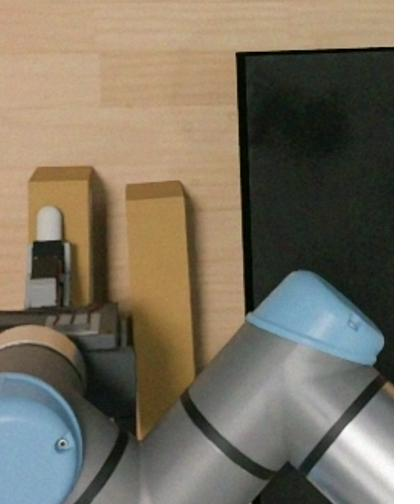

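Request:
move(target=[0,0,0,0,0,0, -0.274,0,-0.737,-0.174, 1,0,0.975,1, -0.274,0,-0.737,-0.174, -0.571,0.678,0.226,0.168, 0.4,-0.6, -0.015,0,-0.003,0,0,0, -0.274,0,-0.737,-0.174, 1,0,0.975,1, -0.274,0,-0.737,-0.174, -0.571,0.678,0.226,0.168, 0.4,-0.6], speed=0.02)

Request:
move(target=[0,0,0,0,0,0, -0.274,0,-0.737,-0.174, 1,0,0.975,1, -0.274,0,-0.737,-0.174, -0.571,0.678,0.226,0.168, 0.4,-0.6, -0.015,0,0,0,0,0, -0.274,0,-0.737,-0.174, 1,0,0.975,1, -0.274,0,-0.737,-0.174, -0.571,0.678,0.226,0.168, 0.4,-0.6], speed=0.02)

Request:
move(target=[0,0,0,0,0,0, -0.274,0,-0.737,-0.174, 1,0,0.975,1, -0.274,0,-0.737,-0.174, -0.571,0.678,0.226,0.168, 0.4,-0.6, -0.015,0,-0.001,0,0,0, -0.274,0,-0.737,-0.174, 1,0,0.975,1, -0.274,0,-0.737,-0.174, -0.571,0.678,0.226,0.168, 0.4,-0.6], speed=0.02, cameras=["cam_high"])

Request:
zoom_image(camera="cam_high", region=[80, 220, 260, 450])

Scene clock: 1190.33 s.
left_arm: end_effector_position=(+0.5662, +0.7140, +0.3627) hand_goal=(-0.274, +0.000, -0.736, -0.174, +1.000, +0.000, +0.976, +1.000, -0.274, +0.000, -0.736, -0.174, -0.570, +0.678, +0.226, +0.168) hand_measured=(-0.2222, +0.0095, -0.7357, -0.1782, +0.9922, +0.0065, +0.9658, +0.9965, -0.2173, +0.0109, -0.7370, -0.1782, -0.5642, +0.6767, +0.2203, +0.1681) hand_current_ma=(+50, +5, -5, -13, -5, -1, -7, -13, +81, +14, +7, +0, -10, -12, -7, +0) hand_state=(blocked, goal, goal, goal, goal, goal, goal, goal, blocked, goal, goal, goal, goal, goal, goal, goal) hand_current_limit=0.40 hand_speed=-0.60 end_effector_quat_wxyz=(+0.239, +0.825, +0.512, -0.001) | right_arm: end_effector_position=(+0.2710, +0.3071, +0.1831) hand_goal=(-0.274, +0.000, -0.736, -0.174, +1.000, +0.000, +0.976, +1.000, -0.274, +0.000, -0.736, -0.174, -0.570, +0.678, +0.226, +0.168) hand_measured=(-0.2547, -0.0008, -0.7344, -0.1782, +1.0000, -0.0023, +0.9965, +1.0000, -0.2595, +0.0065, -0.7344, -0.1744, -0.5680, +0.6777, +0.2232, +0.1681) hand_current_ma=(+69, -3, +0, -8, +19, +6, +61, -1, +49, +18, +10, -6, -1, -9, -7, +1) hand_state=(goal, goal, goal, goal, goal, goal, blocked, goal, goal, goal, goal, goal, goal, goal, goal, goal) hand_current_limit=0.40 hand_speed=-0.60 end_effector_quat_wxyz=(+0.000, +0.707, -0.708, -0.001)
Joint positions: left_arm=[4.138 -2.004 -1.137 -1.81 1.147 -4.736] | right_arm=[0.828 -1.181 1.591 -1.98 -1.57 3.978]
Joint torques (N m): left_arm=[-8.17 32.01 33.18 0.57 0.32 1.03] | right_arm=[9.74 -35.96 -0.57 -0.64 2.77 1.67]
Wrist force (N): left_arm=[-3.6 0.4 -1.9] | right_arm=[0.7 -10.7 -17.6]
Wrist torque (N m): left_arm=[0.26 0.30 -0.43] | right_arm=[2.67 0.29 -0.27]
Wrist force, peak (N): left_arm=[-3.5 0.6 -2.1] | right_arm=[0.7 -10.7 -17.6]
Hand target: left_arm +0.5662, +0.7140, +0.3627; +0.239, +0.825, +0.512, -0.001 | right_arm +0.2708, +0.3071, +0.1831; +0.000, +0.707, -0.708, -0.001
Off the commanded pose: left_arm 0.000 m, 0 deg | right_arm 0.000 m, 0 deg.
move: done

Scene clock: 1191.10 s.
left_arm: end_effector_position=(+0.5662, +0.7140, +0.3627) hand_goal=(-0.274, +0.000, -0.736, -0.174, +1.000, +0.000, +0.976, +1.000, -0.274, +0.000, -0.736, -0.174, -0.570, +0.678, +0.226, +0.168) hand_measured=(-0.2210, +0.0095, -0.7370, -0.1770, +0.9910, +0.0051, +0.9670, +0.9965, -0.2173, +0.0124, -0.7370, -0.1795, -0.5667, +0.6777, +0.2193, +0.1672) hand_current_ma=(+71, +10, -11, -14, -13, -3, +11, -14, +90, +21, +7, -1, +7, -20, -9, +5) hand_state=(blocked, goal, goal, goal, goal, goal, goal, goal, blocked, goal, goal, goal, goal, goal, goal, goal) hand_current_limit=0.40 hand_speed=-0.60 end_effector_quat_wxyz=(+0.239, +0.825, +0.512, -0.001) | right_arm: end_effector_position=(+0.2621, +0.3071, +0.1831) hand_goal=(-0.274, +0.000, -0.736, -0.174, +1.000, +0.000, +0.976, +1.000, -0.274, +0.000, -0.736, -0.174, -0.570, +0.678, +0.226, +0.168) hand_measured=(-0.2547, -0.0008, -0.7344, -0.1782, +1.0000, -0.0023, +0.9965, +1.0000, -0.2595, +0.0065, -0.7344, -0.1744, -0.5667, +0.6777, +0.2232, +0.1681) hand_current_ma=(+66, -1, +5, -14, +17, +8, +59, -3, +56, +9, +11, -3, +1, -5, -4, -1) hand_state=(goal, goal, goal, goal, goal, goal, blocked, goal, goal, goal, goal, goal, goal, goal, goal, goal) hand_current_limit=0.40 hand_speed=-0.60 end_effector_quat_wxyz=(+0.000, +0.707, -0.708, -0.001)
Joint positions: left_arm=[4.138 -2.004 -1.137 -1.81 1.147 -4.736] | right_arm=[0.838 -1.191 1.605 -1.984 -1.57 3.989]
Joint torques (N m): left_arm=[-7.89 32.94 32.62 0.73 0.31 0.89] | right_arm=[9.24 -34.82 0.22 -0.26 2.98 1.38]
Wrist force (N): left_arm=[-3.2 0.4 -1.8] | right_arm=[0.6 -10.5 -18.0]
Wrist torque (N m): left_arm=[0.27 0.26 -0.40] | right_arm=[2.78 0.31 -0.28]
Wrist force, peak (N): left_arm=[-3.7 0.5 -2.1] | right_arm=[0.2 -10.7 -18.7]
Hand target: left_arm +0.5662, +0.7140, +0.3627; +0.239, +0.825, +0.512, -0.001 | right_arm +0.2618, +0.3071, +0.1831; +0.000, +0.707, -0.708, -0.001
Off the commanded pose: left_arm 0.000 m, 0 deg | right_arm 0.000 m, 0 deg.
move: done

Scene clock: 1191.90 s.
left_arm: end_effector_position=(+0.5662, +0.7140, +0.3627) hand_goal=(-0.274, +0.000, -0.736, -0.174, +1.000, +0.000, +0.976, +1.000, -0.274, +0.000, -0.736, -0.174, -0.570, +0.678, +0.226, +0.168) hand_measured=(-0.2222, +0.0095, -0.7357, -0.1770, +0.9922, +0.0051, +0.9670, +0.9977, -0.2185, +0.0109, -0.7370, -0.1795, -0.5655, +0.6777, +0.2203, +0.1681) hand_current_ma=(+53, +13, -3, -3, -7, +1, +7, -21, +74, +8, +9, -14, -9, -6, +6, -3) hand_state=(blocked, goal, goal, goal, goal, goal, goal, goal, blocked, goal, goal, goal, goal, goal, goal, goal) hand_current_limit=0.40 hand_speed=-0.60 end_effector_quat_wxyz=(+0.239, +0.825, +0.512, -0.001) | right_arm: end_effector_position=(+0.2530, +0.3071, +0.1825) hand_goal=(-0.274, +0.000, -0.736, -0.174, +1.000, +0.000, +0.976, +1.000, -0.274, +0.000, -0.736, -0.174, -0.570, +0.678, +0.226, +0.168) hand_measured=(-0.2547, -0.0008, -0.7344, -0.1795, +1.0000, -0.0023, +0.9991, +1.0000, -0.2583, +0.0065, -0.7331, -0.1744, -0.5667, +0.6767, +0.2232, +0.1681) hand_current_ma=(+64, +2, +2, -3, +29, +7, +70, -2, +51, +20, +14, +0, -2, -2, -5, +3) hand_state=(goal, goal, goal, goal, goal, goal, blocked, goal, goal, goal, goal, goal, goal, goal, goal, goal) hand_current_limit=0.40 hand_speed=-0.60 end_effector_quat_wxyz=(+0.000, +0.707, -0.708, -0.001)
Joint positions: left_arm=[4.138 -2.004 -1.137 -1.81 1.147 -4.736] | right_arm=[0.849 -1.2 1.619 -1.99 -1.57 4]
Joint torques (N m): left_arm=[-7.17 31.88 33.29 0.58 0.39 0.83] | right_arm=[9.81 -31.41 2.3 0.33 3.02 1.48]
Wrist force (N): left_arm=[-3.1 0.4 -1.9] | right_arm=[0.6 -12.5 -22.1]
Wrist torque (N m): left_arm=[0.28 0.24 -0.39] | right_arm=[3.40 0.39 -0.32]
Wrist force, peak (N): left_arm=[-3.2 0.4 -2.4] | right_arm=[0.6 -12.5 -22.1]
Hand target: left_arm +0.5662, +0.7140, +0.3627; +0.239, +0.825, +0.512, -0.001 | right_arm +0.2528, +0.3071, +0.1825; +0.000, +0.707, -0.708, -0.001
Off the commanded pose: left_arm 0.000 m, 0 deg | right_arm 0.000 m, 0 deg.
move: done

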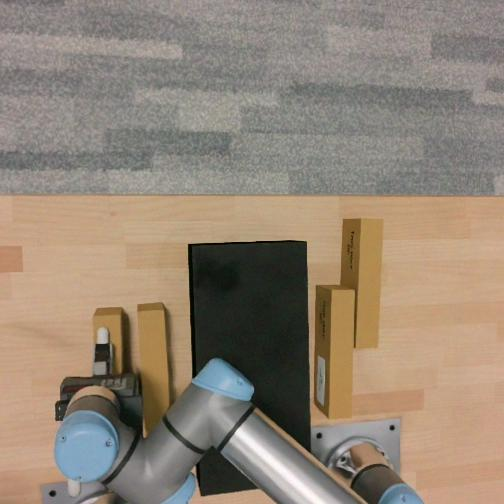

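Scaled by 2.191 from the camera's image (finer frame: 720x720).

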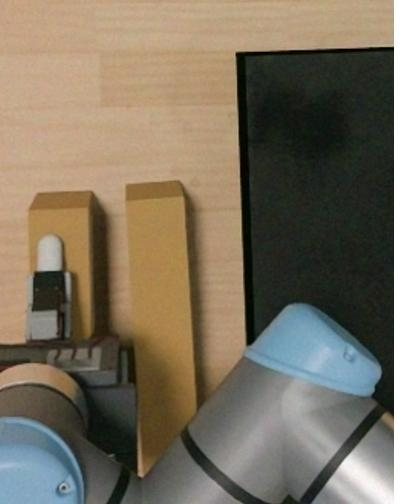

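Request:
move(target=[[0,0,0,0,0,0, -0.274,0,-0.737,-0.174, 1,0,0.975,1, -0.274,0,-0.737,-0.174, -0.571,0.678,0.226,0.168, 0.4,-0.6, 0.02,0,0.15,0,0,0, -0.274,0,-0.737,-0.174, 1,0,0.975,1, -0.274,0,-0.737,-0.174, -0.571,0.678,0.226,0.168, 0.4,-0.6],[0,0,0,0,0,0, -0.274,0,-0.737,-0.174, 1,0,0.975,1, -0.274,0,-0.737,-0.174, -0.571,0.678,0.226,0.168, 0.4,-0.6, 0.25,-0.45,0.26,0,0,0, -0.274,0,-0.737,-0.174, 1,0,0.975,1, -0.274,0,-0.737,-0.174, -0.571,0.678,0.226,0.168, 0.4,-0.6],[0,0,0,0,0,0, -0.274,0,-0.737,-0.174, 1,0,0.975,1, -0.274,0,-0.737,-0.174, -0.571,0.678,0.226,0.168, 0.4,-0.6, 0.35,-0.95,0.3,0.1614,0.1614,-0.2104, -0.274,0,-0.737,-0.174, 1,0,0.975,1, -0.274,0,-0.737,-0.174, -0.571,0.678,0.226,0.168, 0.4,-0.6],[0,0,0,0,0,0, -0.274,0,-0.737,-0.174, 1,0,0.975,1, -0.274,0,-0.737,-0.174, -0.571,0.678,0.226,0.168, 0.4,-0.6, 0.4,-1.34,0.3,0.3228,0.3228,-0.4208, -0.274,0,-0.737,-0.174, 1,0,0.975,1, -0.274,0,-0.737,-0.174, -0.571,0.678,0.226,0.168, 0.4,-0.6]], speed=0.3, blend=[0.03,0.05,0.05,0], cameras=["cam_head_left","cam_high"])

every number of target 4 of 4 must lie in [-1, 1]; nothing of the call was run
Scene clock: 1258.70 s.
left_arm: end_effector_position=(+0.5662, +0.7140, +0.3627) hand_goal=(-0.274, +0.000, -0.736, -0.174, +1.000, +0.000, +0.976, +1.000, -0.274, +0.000, -0.736, -0.174, -0.570, +0.678, +0.226, +0.168) hand_measured=(-0.2222, +0.0080, -0.7370, -0.1782, +0.9910, +0.0065, +0.9658, +0.9965, -0.2173, +0.0124, -0.7395, -0.1782, -0.5655, +0.6767, +0.2203, +0.1672) hand_current_ma=(+66, +8, -9, -4, -8, -4, -5, -6, +76, +9, +1, -5, -11, -4, -10, -5) hand_state=(blocked, goal, goal, goal, goal, goal, goal, goal, blocked, goal, goal, goal, goal, goal, goal, goal) hand_current_limit=0.40 hand_speed=-0.60 end_effector_quat_wxyz=(+0.239, +0.825, +0.512, -0.001) | right_arm: end_effector_position=(+0.2528, +0.3071, +0.1825) hand_goal=(-0.274, +0.000, -0.736, -0.174, +1.000, +0.000, +0.976, +1.000, -0.274, +0.000, -0.736, -0.174, -0.570, +0.678, +0.226, +0.168) hand_measured=(-0.2547, -0.0008, -0.7331, -0.1782, +1.0000, -0.0023, +1.0000, +1.0000, -0.2595, +0.0065, -0.7331, -0.1744, -0.5667, +0.6777, +0.2242, +0.1672) hand_current_ma=(+68, +5, +8, -7, +20, +6, +69, -3, +48, +19, +8, +2, -2, -12, -2, +5) hand_state=(goal, goal, goal, goal, goal, goal, blocked, goal, goal, goal, goal, goal, goal, goal, goal, goal) hand_current_limit=0.40 hand_speed=-0.60 end_effector_quat_wxyz=(+0.000, +0.707, -0.708, -0.001)
Joint positions: left_arm=[4.138 -2.004 -1.137 -1.81 1.147 -4.736] | right_arm=[0.85 -1.2 1.62 -1.99 -1.57 4]
Joint torques (N m): left_arm=[-7.97 32.07 32.64 0.78 0.38 0.88] | right_arm=[9.74 -31.72 1.82 0.41 3.34 1.46]
Wrist force (N): left_arm=[-3.3 0.4 -2.1] | right_arm=[0.3 -12.6 -22.3]
Wrist torque (N m): left_arm=[0.30 0.26 -0.40] | right_arm=[3.44 0.42 -0.35]
Wrist force, peak (N): left_arm=[-3.6 0.3 -1.9] | right_arm=[0.5 -12.7 -22.8]
Hand target: left_arm +0.5662, +0.7140, +0.3627; +0.239, +0.825, +0.512, -0.001 | right_arm +0.2528, +0.3071, +0.1825; +0.000, +0.707, -0.708, -0.001
Off the commanded pose: left_arm 0.000 m, 0 deg | right_arm 0.000 m, 0 deg.

Request:
move(target=[[0,0,0,0,0,0, -0.274,0,-0.737,-0.174, 1,0,0.975,1, -0.274,0,-0.737,-0.174, -0.571,0.678,0.226,0.168, 0.4,-0.6, 0.02,0,0.15,0,0,0, -0.274,0,-0.737,-0.174, 1,0,0.975,1, -0.274,0,-0.737,-0.174, -0.571,0.678,0.226,0.168, 0.4,-0.6],[0,0,0,0,0,0, -0.274,0,-0.737,-0.174, 1,0,0.975,1, -0.274,0,-0.737,-0.174, -0.571,0.678,0.226,0.168, 0.4,-0.6, 0.25,-0.45,0.26,0,0,0, -0.274,0,-0.737,-0.174, 1,0,0.975,1, -0.274,0,-0.737,-0.174, -0.571,0.678,0.226,0.168, 0.4,-0.6],[0,0,0,0,0,0, -0.274,0,-0.737,-0.174, 1,0,0.975,1, -0.274,0,-0.737,-0.174, -0.571,0.678,0.226,0.168, 0.4,-0.6, 0.3,-0.85,0.26,0.1614,0.1614,-0.2104, -0.274,0,-0.737,-0.174, 1,0,0.975,1, -0.274,0,-0.737,-0.174, -0.571,0.678,0.226,0.168, 0.4,-0.6]], speed=0.3, blend=[0.03,0.05,0], cameras=["cam_head_left","cam_high"])

Scene clock: 1273.07 s.
left_arm: end_effector_position=(+0.5662, +0.7140, +0.3627) hand_goal=(-0.274, +0.000, -0.736, -0.174, +1.000, +0.000, +0.976, +1.000, -0.274, +0.000, -0.736, -0.174, -0.570, +0.678, +0.226, +0.168) hand_measured=(-0.2234, +0.0095, -0.7370, -0.1782, +0.9922, +0.0051, +0.9670, +0.9952, -0.2173, +0.0124, -0.7370, -0.1795, -0.5655, +0.6777, +0.2203, +0.1691) hand_current_ma=(+66, +12, -15, -14, -29, -4, -1, -16, +78, +8, +0, -3, -1, -18, -13, +1) hand_state=(blocked, goal, goal, goal, goal, goal, goal, goal, blocked, goal, goal, goal, goal, goal, goal, goal) hand_current_limit=0.40 hand_speed=-0.60 end_effector_quat_wxyz=(+0.239, +0.825, +0.512, -0.001) | right_arm: end_effector_position=(+0.4327, -0.2028, +0.3385) hand_goal=(-0.274, +0.000, -0.736, -0.174, +1.000, +0.000, +0.976, +1.000, -0.274, +0.000, -0.736, -0.174, -0.570, +0.678, +0.226, +0.168) hand_measured=(-0.2547, -0.0052, -0.7408, -0.1795, +0.9995, -0.0037, +0.9722, +0.9990, -0.2583, -0.0066, -0.7382, -0.1744, -0.5743, +0.6767, +0.2232, +0.1672) hand_current_ma=(+68, -9, -10, -5, +13, +0, -2, -13, +47, +2, +2, -4, -13, -9, -5, -4) hand_state=(goal, goal, goal, goal, goal, goal, goal, goal, goal, goal, goal, goal, goal, goal, goal, goal) hand_current_limit=0.40 hand_speed=-0.60 end_effector_quat_wxyz=(+0.000, -0.400, +0.849, +0.345)
Joint positions: left_arm=[4.138 -2.004 -1.137 -1.81 1.147 -4.736] | right_arm=[-0.513 -1.493 1.712 -1.187 -1.183 3.205]
Joint torques (N m): left_arm=[-7.22 32.26 32.9 0.65 0.3 0.62] | right_arm=[-5.51 -18 -27.77 1.39 1.71 -1.35]
Motor temperatures (°C): left_arm=[39 31 27 42 39 42] | right_arm=[28 31 36 38 40 36]
Wrist force (N): left_arm=[-3.2 0.5 -1.7] | right_arm=[0.1 -0.3 0.8]
Wrist torque (N m): left_arm=[0.27 0.25 -0.39] | right_arm=[-0.20 -0.14 0.06]
Wrist force, peak (N): left_arm=[-3.6 0.3 -2.2] | right_arm=[0.1 -12.6 -22.8]
Hand target: left_arm +0.5662, +0.7140, +0.3627; +0.239, +0.825, +0.512, -0.001 | right_arm +0.4328, -0.2029, +0.3385; +0.000, -0.399, +0.849, +0.345
Off the commanded pose: left_arm 0.000 m, 0 deg | right_arm 0.000 m, 0 deg.
move: done

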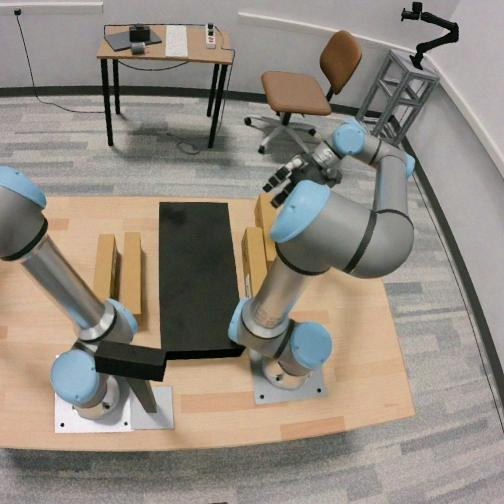

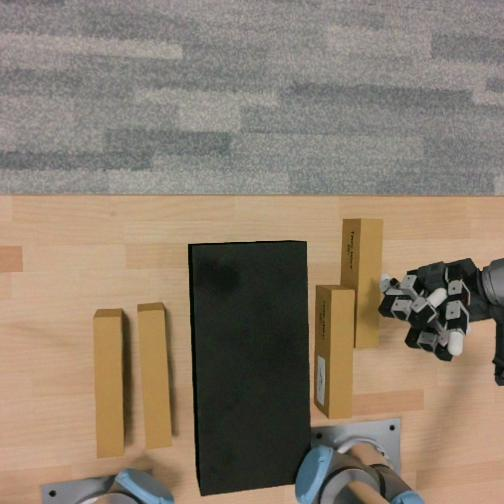

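Request:
move(target=[-0.027,-0.5,0,-0.2135,-0.2134,-0.2769, 1,0,0.97,1, 1,0,0.97,1, 1,0,0.97,1, -0.571,0.678,0.226,0.168, 0.4,-0.6, 0.112,-0.578,-0.015,0.1617,0.1615,-0.2104, 1,0,0.97,1, 1,0,0.97,1, 1,0,0.97,1, -0.571,0.678,0.226,0.168, 0.4,-0.6], speed=0.3, cameras=["cam_head_left","cam_high"])

Scene clock: 1288.23 s.
left_arm: end_effector_position=(+0.5500, +0.4141, +0.3627) hand_goal=(+1.000, +0.000, +0.970, +1.000, +1.000, +0.000, +0.970, +1.000, +1.000, +0.000, +0.970, +1.000, -0.570, +0.678, +0.226, +0.168) hand_measured=(+1.0000, +0.0080, +0.9683, +1.0000, +1.0000, +0.0065, +0.9696, +0.9952, +0.9995, +0.0124, +0.9696, +0.9990, -0.5655, +0.6777, +0.2193, +0.1681) hand_current_ma=(-16, +17, -13, -16, -1, -2, +2, -7, +14, +5, +2, +6, +5, -3, -10, +5) hand_state=(goal, goal, goal, goal, goal, goal, goal, goal, goal, goal, goal, goal, goal, goal, goal, goal) hand_current_limit=0.40 hand_speed=-0.60 end_effector_quat_wxyz=(+0.609, +0.793, +0.001, +0.000) | right_arm: end_effector_position=(+0.4999, -0.5496, +0.3295) hand_goal=(+1.000, +0.000, +0.970, +1.000, +1.000, +0.000, +0.970, +1.000, +1.000, +0.000, +0.970, +1.000, -0.570, +0.678, +0.226, +0.168) hand_measured=(+1.0000, -0.0052, +0.9696, +1.0000, +0.9995, -0.0052, +0.9696, +0.9990, +1.0000, -0.0052, +0.9709, +1.0000, -0.5667, +0.6777, +0.2232, +0.1681) hand_current_ma=(+5, -7, -1, +0, +9, -7, -1, -9, +1, -1, +5, -1, +2, -5, +1, +2) hand_state=(goal, goal, goal, goal, goal, goal, goal, goal, goal, goal, goal, goal, goal, goal, goal, goal) hand_current_limit=0.40 hand_speed=-0.60 end_effector_quat_wxyz=(+0.000, +0.001, +0.793, +0.609)
Joint positions: left_arm=[3.868 -2.133 -1.274 -2.508 0.8 -3.405] | right_arm=[-1.08 -0.893 1.164 -0.565 -1.09 3.282]
Joint torques (N m): left_arm=[-12.39 35.29 29.79 -1.72 -0.27 1.43] | right_arm=[-5.51 -39.44 -24.86 3.24 1.71 1.59]
Wrist force (N): left_arm=[-3.3 0.4 0.3] | right_arm=[0.4 -0.6 1.5]
Wrist torque (N m): left_arm=[-0.15 0.17 -0.21] | right_arm=[-0.40 -0.06 -0.08]
Wrist force, peak (N): left_arm=[-3.5 0.5 -2.3] | right_arm=[0.4 -0.4 1.7]
Hand target: left_arm +0.5500, +0.4140, +0.3627; +0.609, +0.793, +0.000, +0.000 | right_arm +0.5000, -0.5497, +0.3295; +0.000, +0.001, +0.793, +0.609
Off the commanded pose: left_arm 0.000 m, 0 deg | right_arm 0.000 m, 0 deg.
move: done

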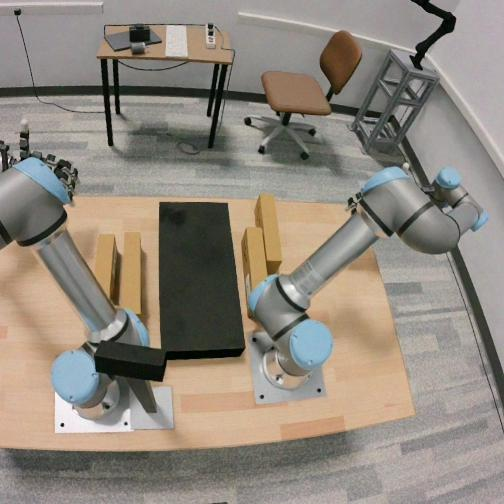

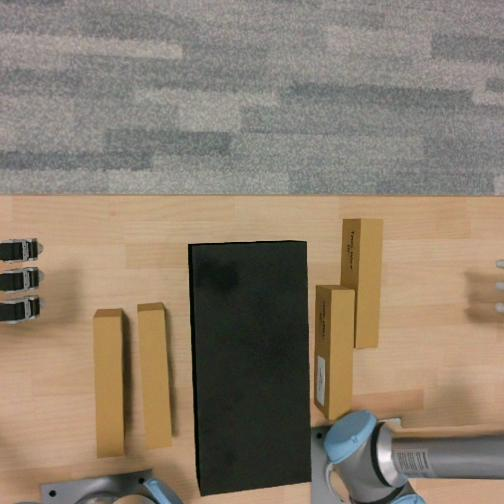

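Request:
move(target=[0.0,-0.44,-0.03,0,0,0, 1,0,0.97,1, 1,0,0.97,1, 1,0,0.97,1, -0.571,0.678,0.226,0.168, 0.4,-0.6, 0,0,0,0,0,0, 1,0,0.97,1, 1,0,0.97,1, 1,0,0.97,1, -0.571,0.678,0.226,0.168, 0.4,-0.6], speed=0.2, cameras=["cam_head_left","cam_head_right"])

Scene clock: 1295.63 s.
left_arm: end_effector_position=(+0.5500, +0.1501, +0.3447) hand_goal=(+1.000, +0.000, +0.970, +1.000, +1.000, +0.000, +0.970, +1.000, +1.000, +0.000, +0.970, +1.000, -0.570, +0.678, +0.226, +0.168) hand_measured=(+1.0000, +0.0080, +0.9696, +0.9990, +0.9995, +0.0065, +0.9709, +0.9952, +1.0000, +0.0124, +0.9696, +0.9977, -0.5655, +0.6777, +0.2203, +0.1681) hand_current_ma=(-8, +20, +1, -2, -2, +1, +3, -3, -8, +16, +8, -1, +8, -4, -5, -9) hand_state=(goal, goal, goal, goal, goal, goal, goal, goal, goal, goal, goal, goal, goal, goal, goal, goal) hand_current_limit=0.40 hand_speed=-0.60 end_effector_quat_wxyz=(+0.609, +0.793, +0.000, +0.000) | right_arm: end_effector_position=(+0.5000, -0.5497, +0.3295) hand_goal=(+1.000, +0.000, +0.970, +1.000, +1.000, +0.000, +0.970, +1.000, +1.000, +0.000, +0.970, +1.000, -0.570, +0.678, +0.226, +0.168) hand_measured=(+1.0000, -0.0037, +0.9709, +1.0000, +0.9995, -0.0052, +0.9696, +0.9990, +0.9995, -0.0066, +0.9696, +1.0000, -0.5667, +0.6777, +0.2232, +0.1672) hand_current_ma=(+9, -6, +0, +5, +13, +0, +7, -6, +12, +4, +4, -2, -4, -3, -9, +6) hand_state=(goal, goal, goal, goal, goal, goal, goal, goal, goal, goal, goal, goal, goal, goal, goal, goal) hand_current_limit=0.40 hand_speed=-0.60 end_effector_quat_wxyz=(+0.000, +0.001, +0.793, +0.609)
Joint positions: left_arm=[3.493 -1.897 -1.707 -2.067 0.466 -3.701] | right_arm=[-1.08 -0.893 1.164 -0.565 -1.09 3.282]
Joint torques (N m): left_arm=[-10.94 47.42 5.51 2.03 -3.39 -1.18] | right_arm=[-3.1 -39.51 -25.42 3.3 1.23 1.1]
Wrist force (N): left_arm=[-3.0 0.5 0.6] | right_arm=[0.5 0.0 1.5]
Wrist torque (N m): left_arm=[-0.16 0.13 -0.05] | right_arm=[-0.33 -0.07 -0.06]
Wrist force, peak (N): left_arm=[-3.7 0.3 0.4] | right_arm=[0.5 0.0 1.9]
Hand target: left_arm +0.5500, +0.1500, +0.3447; +0.609, +0.793, +0.000, +0.000 | right_arm +0.5000, -0.5497, +0.3295; +0.000, +0.001, +0.793, +0.609
Off the commanded pose: left_arm 0.000 m, 0 deg | right_arm 0.000 m, 0 deg.
move: done

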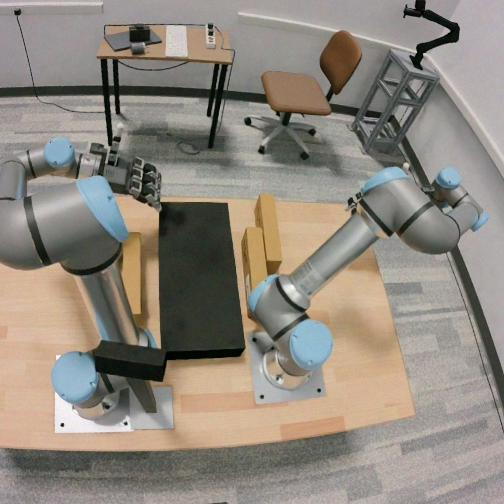

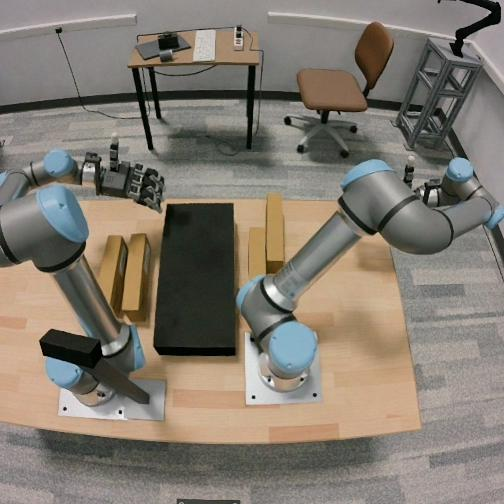

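Request:
zoom_image(camera="cam_high", region=[290, 200, 410, 440])

This scene's latest camera images include none from cam_high. They are from: cam_head_left, cam_head_right. cam_high's image comes with the result of a call that names it in "cameras".


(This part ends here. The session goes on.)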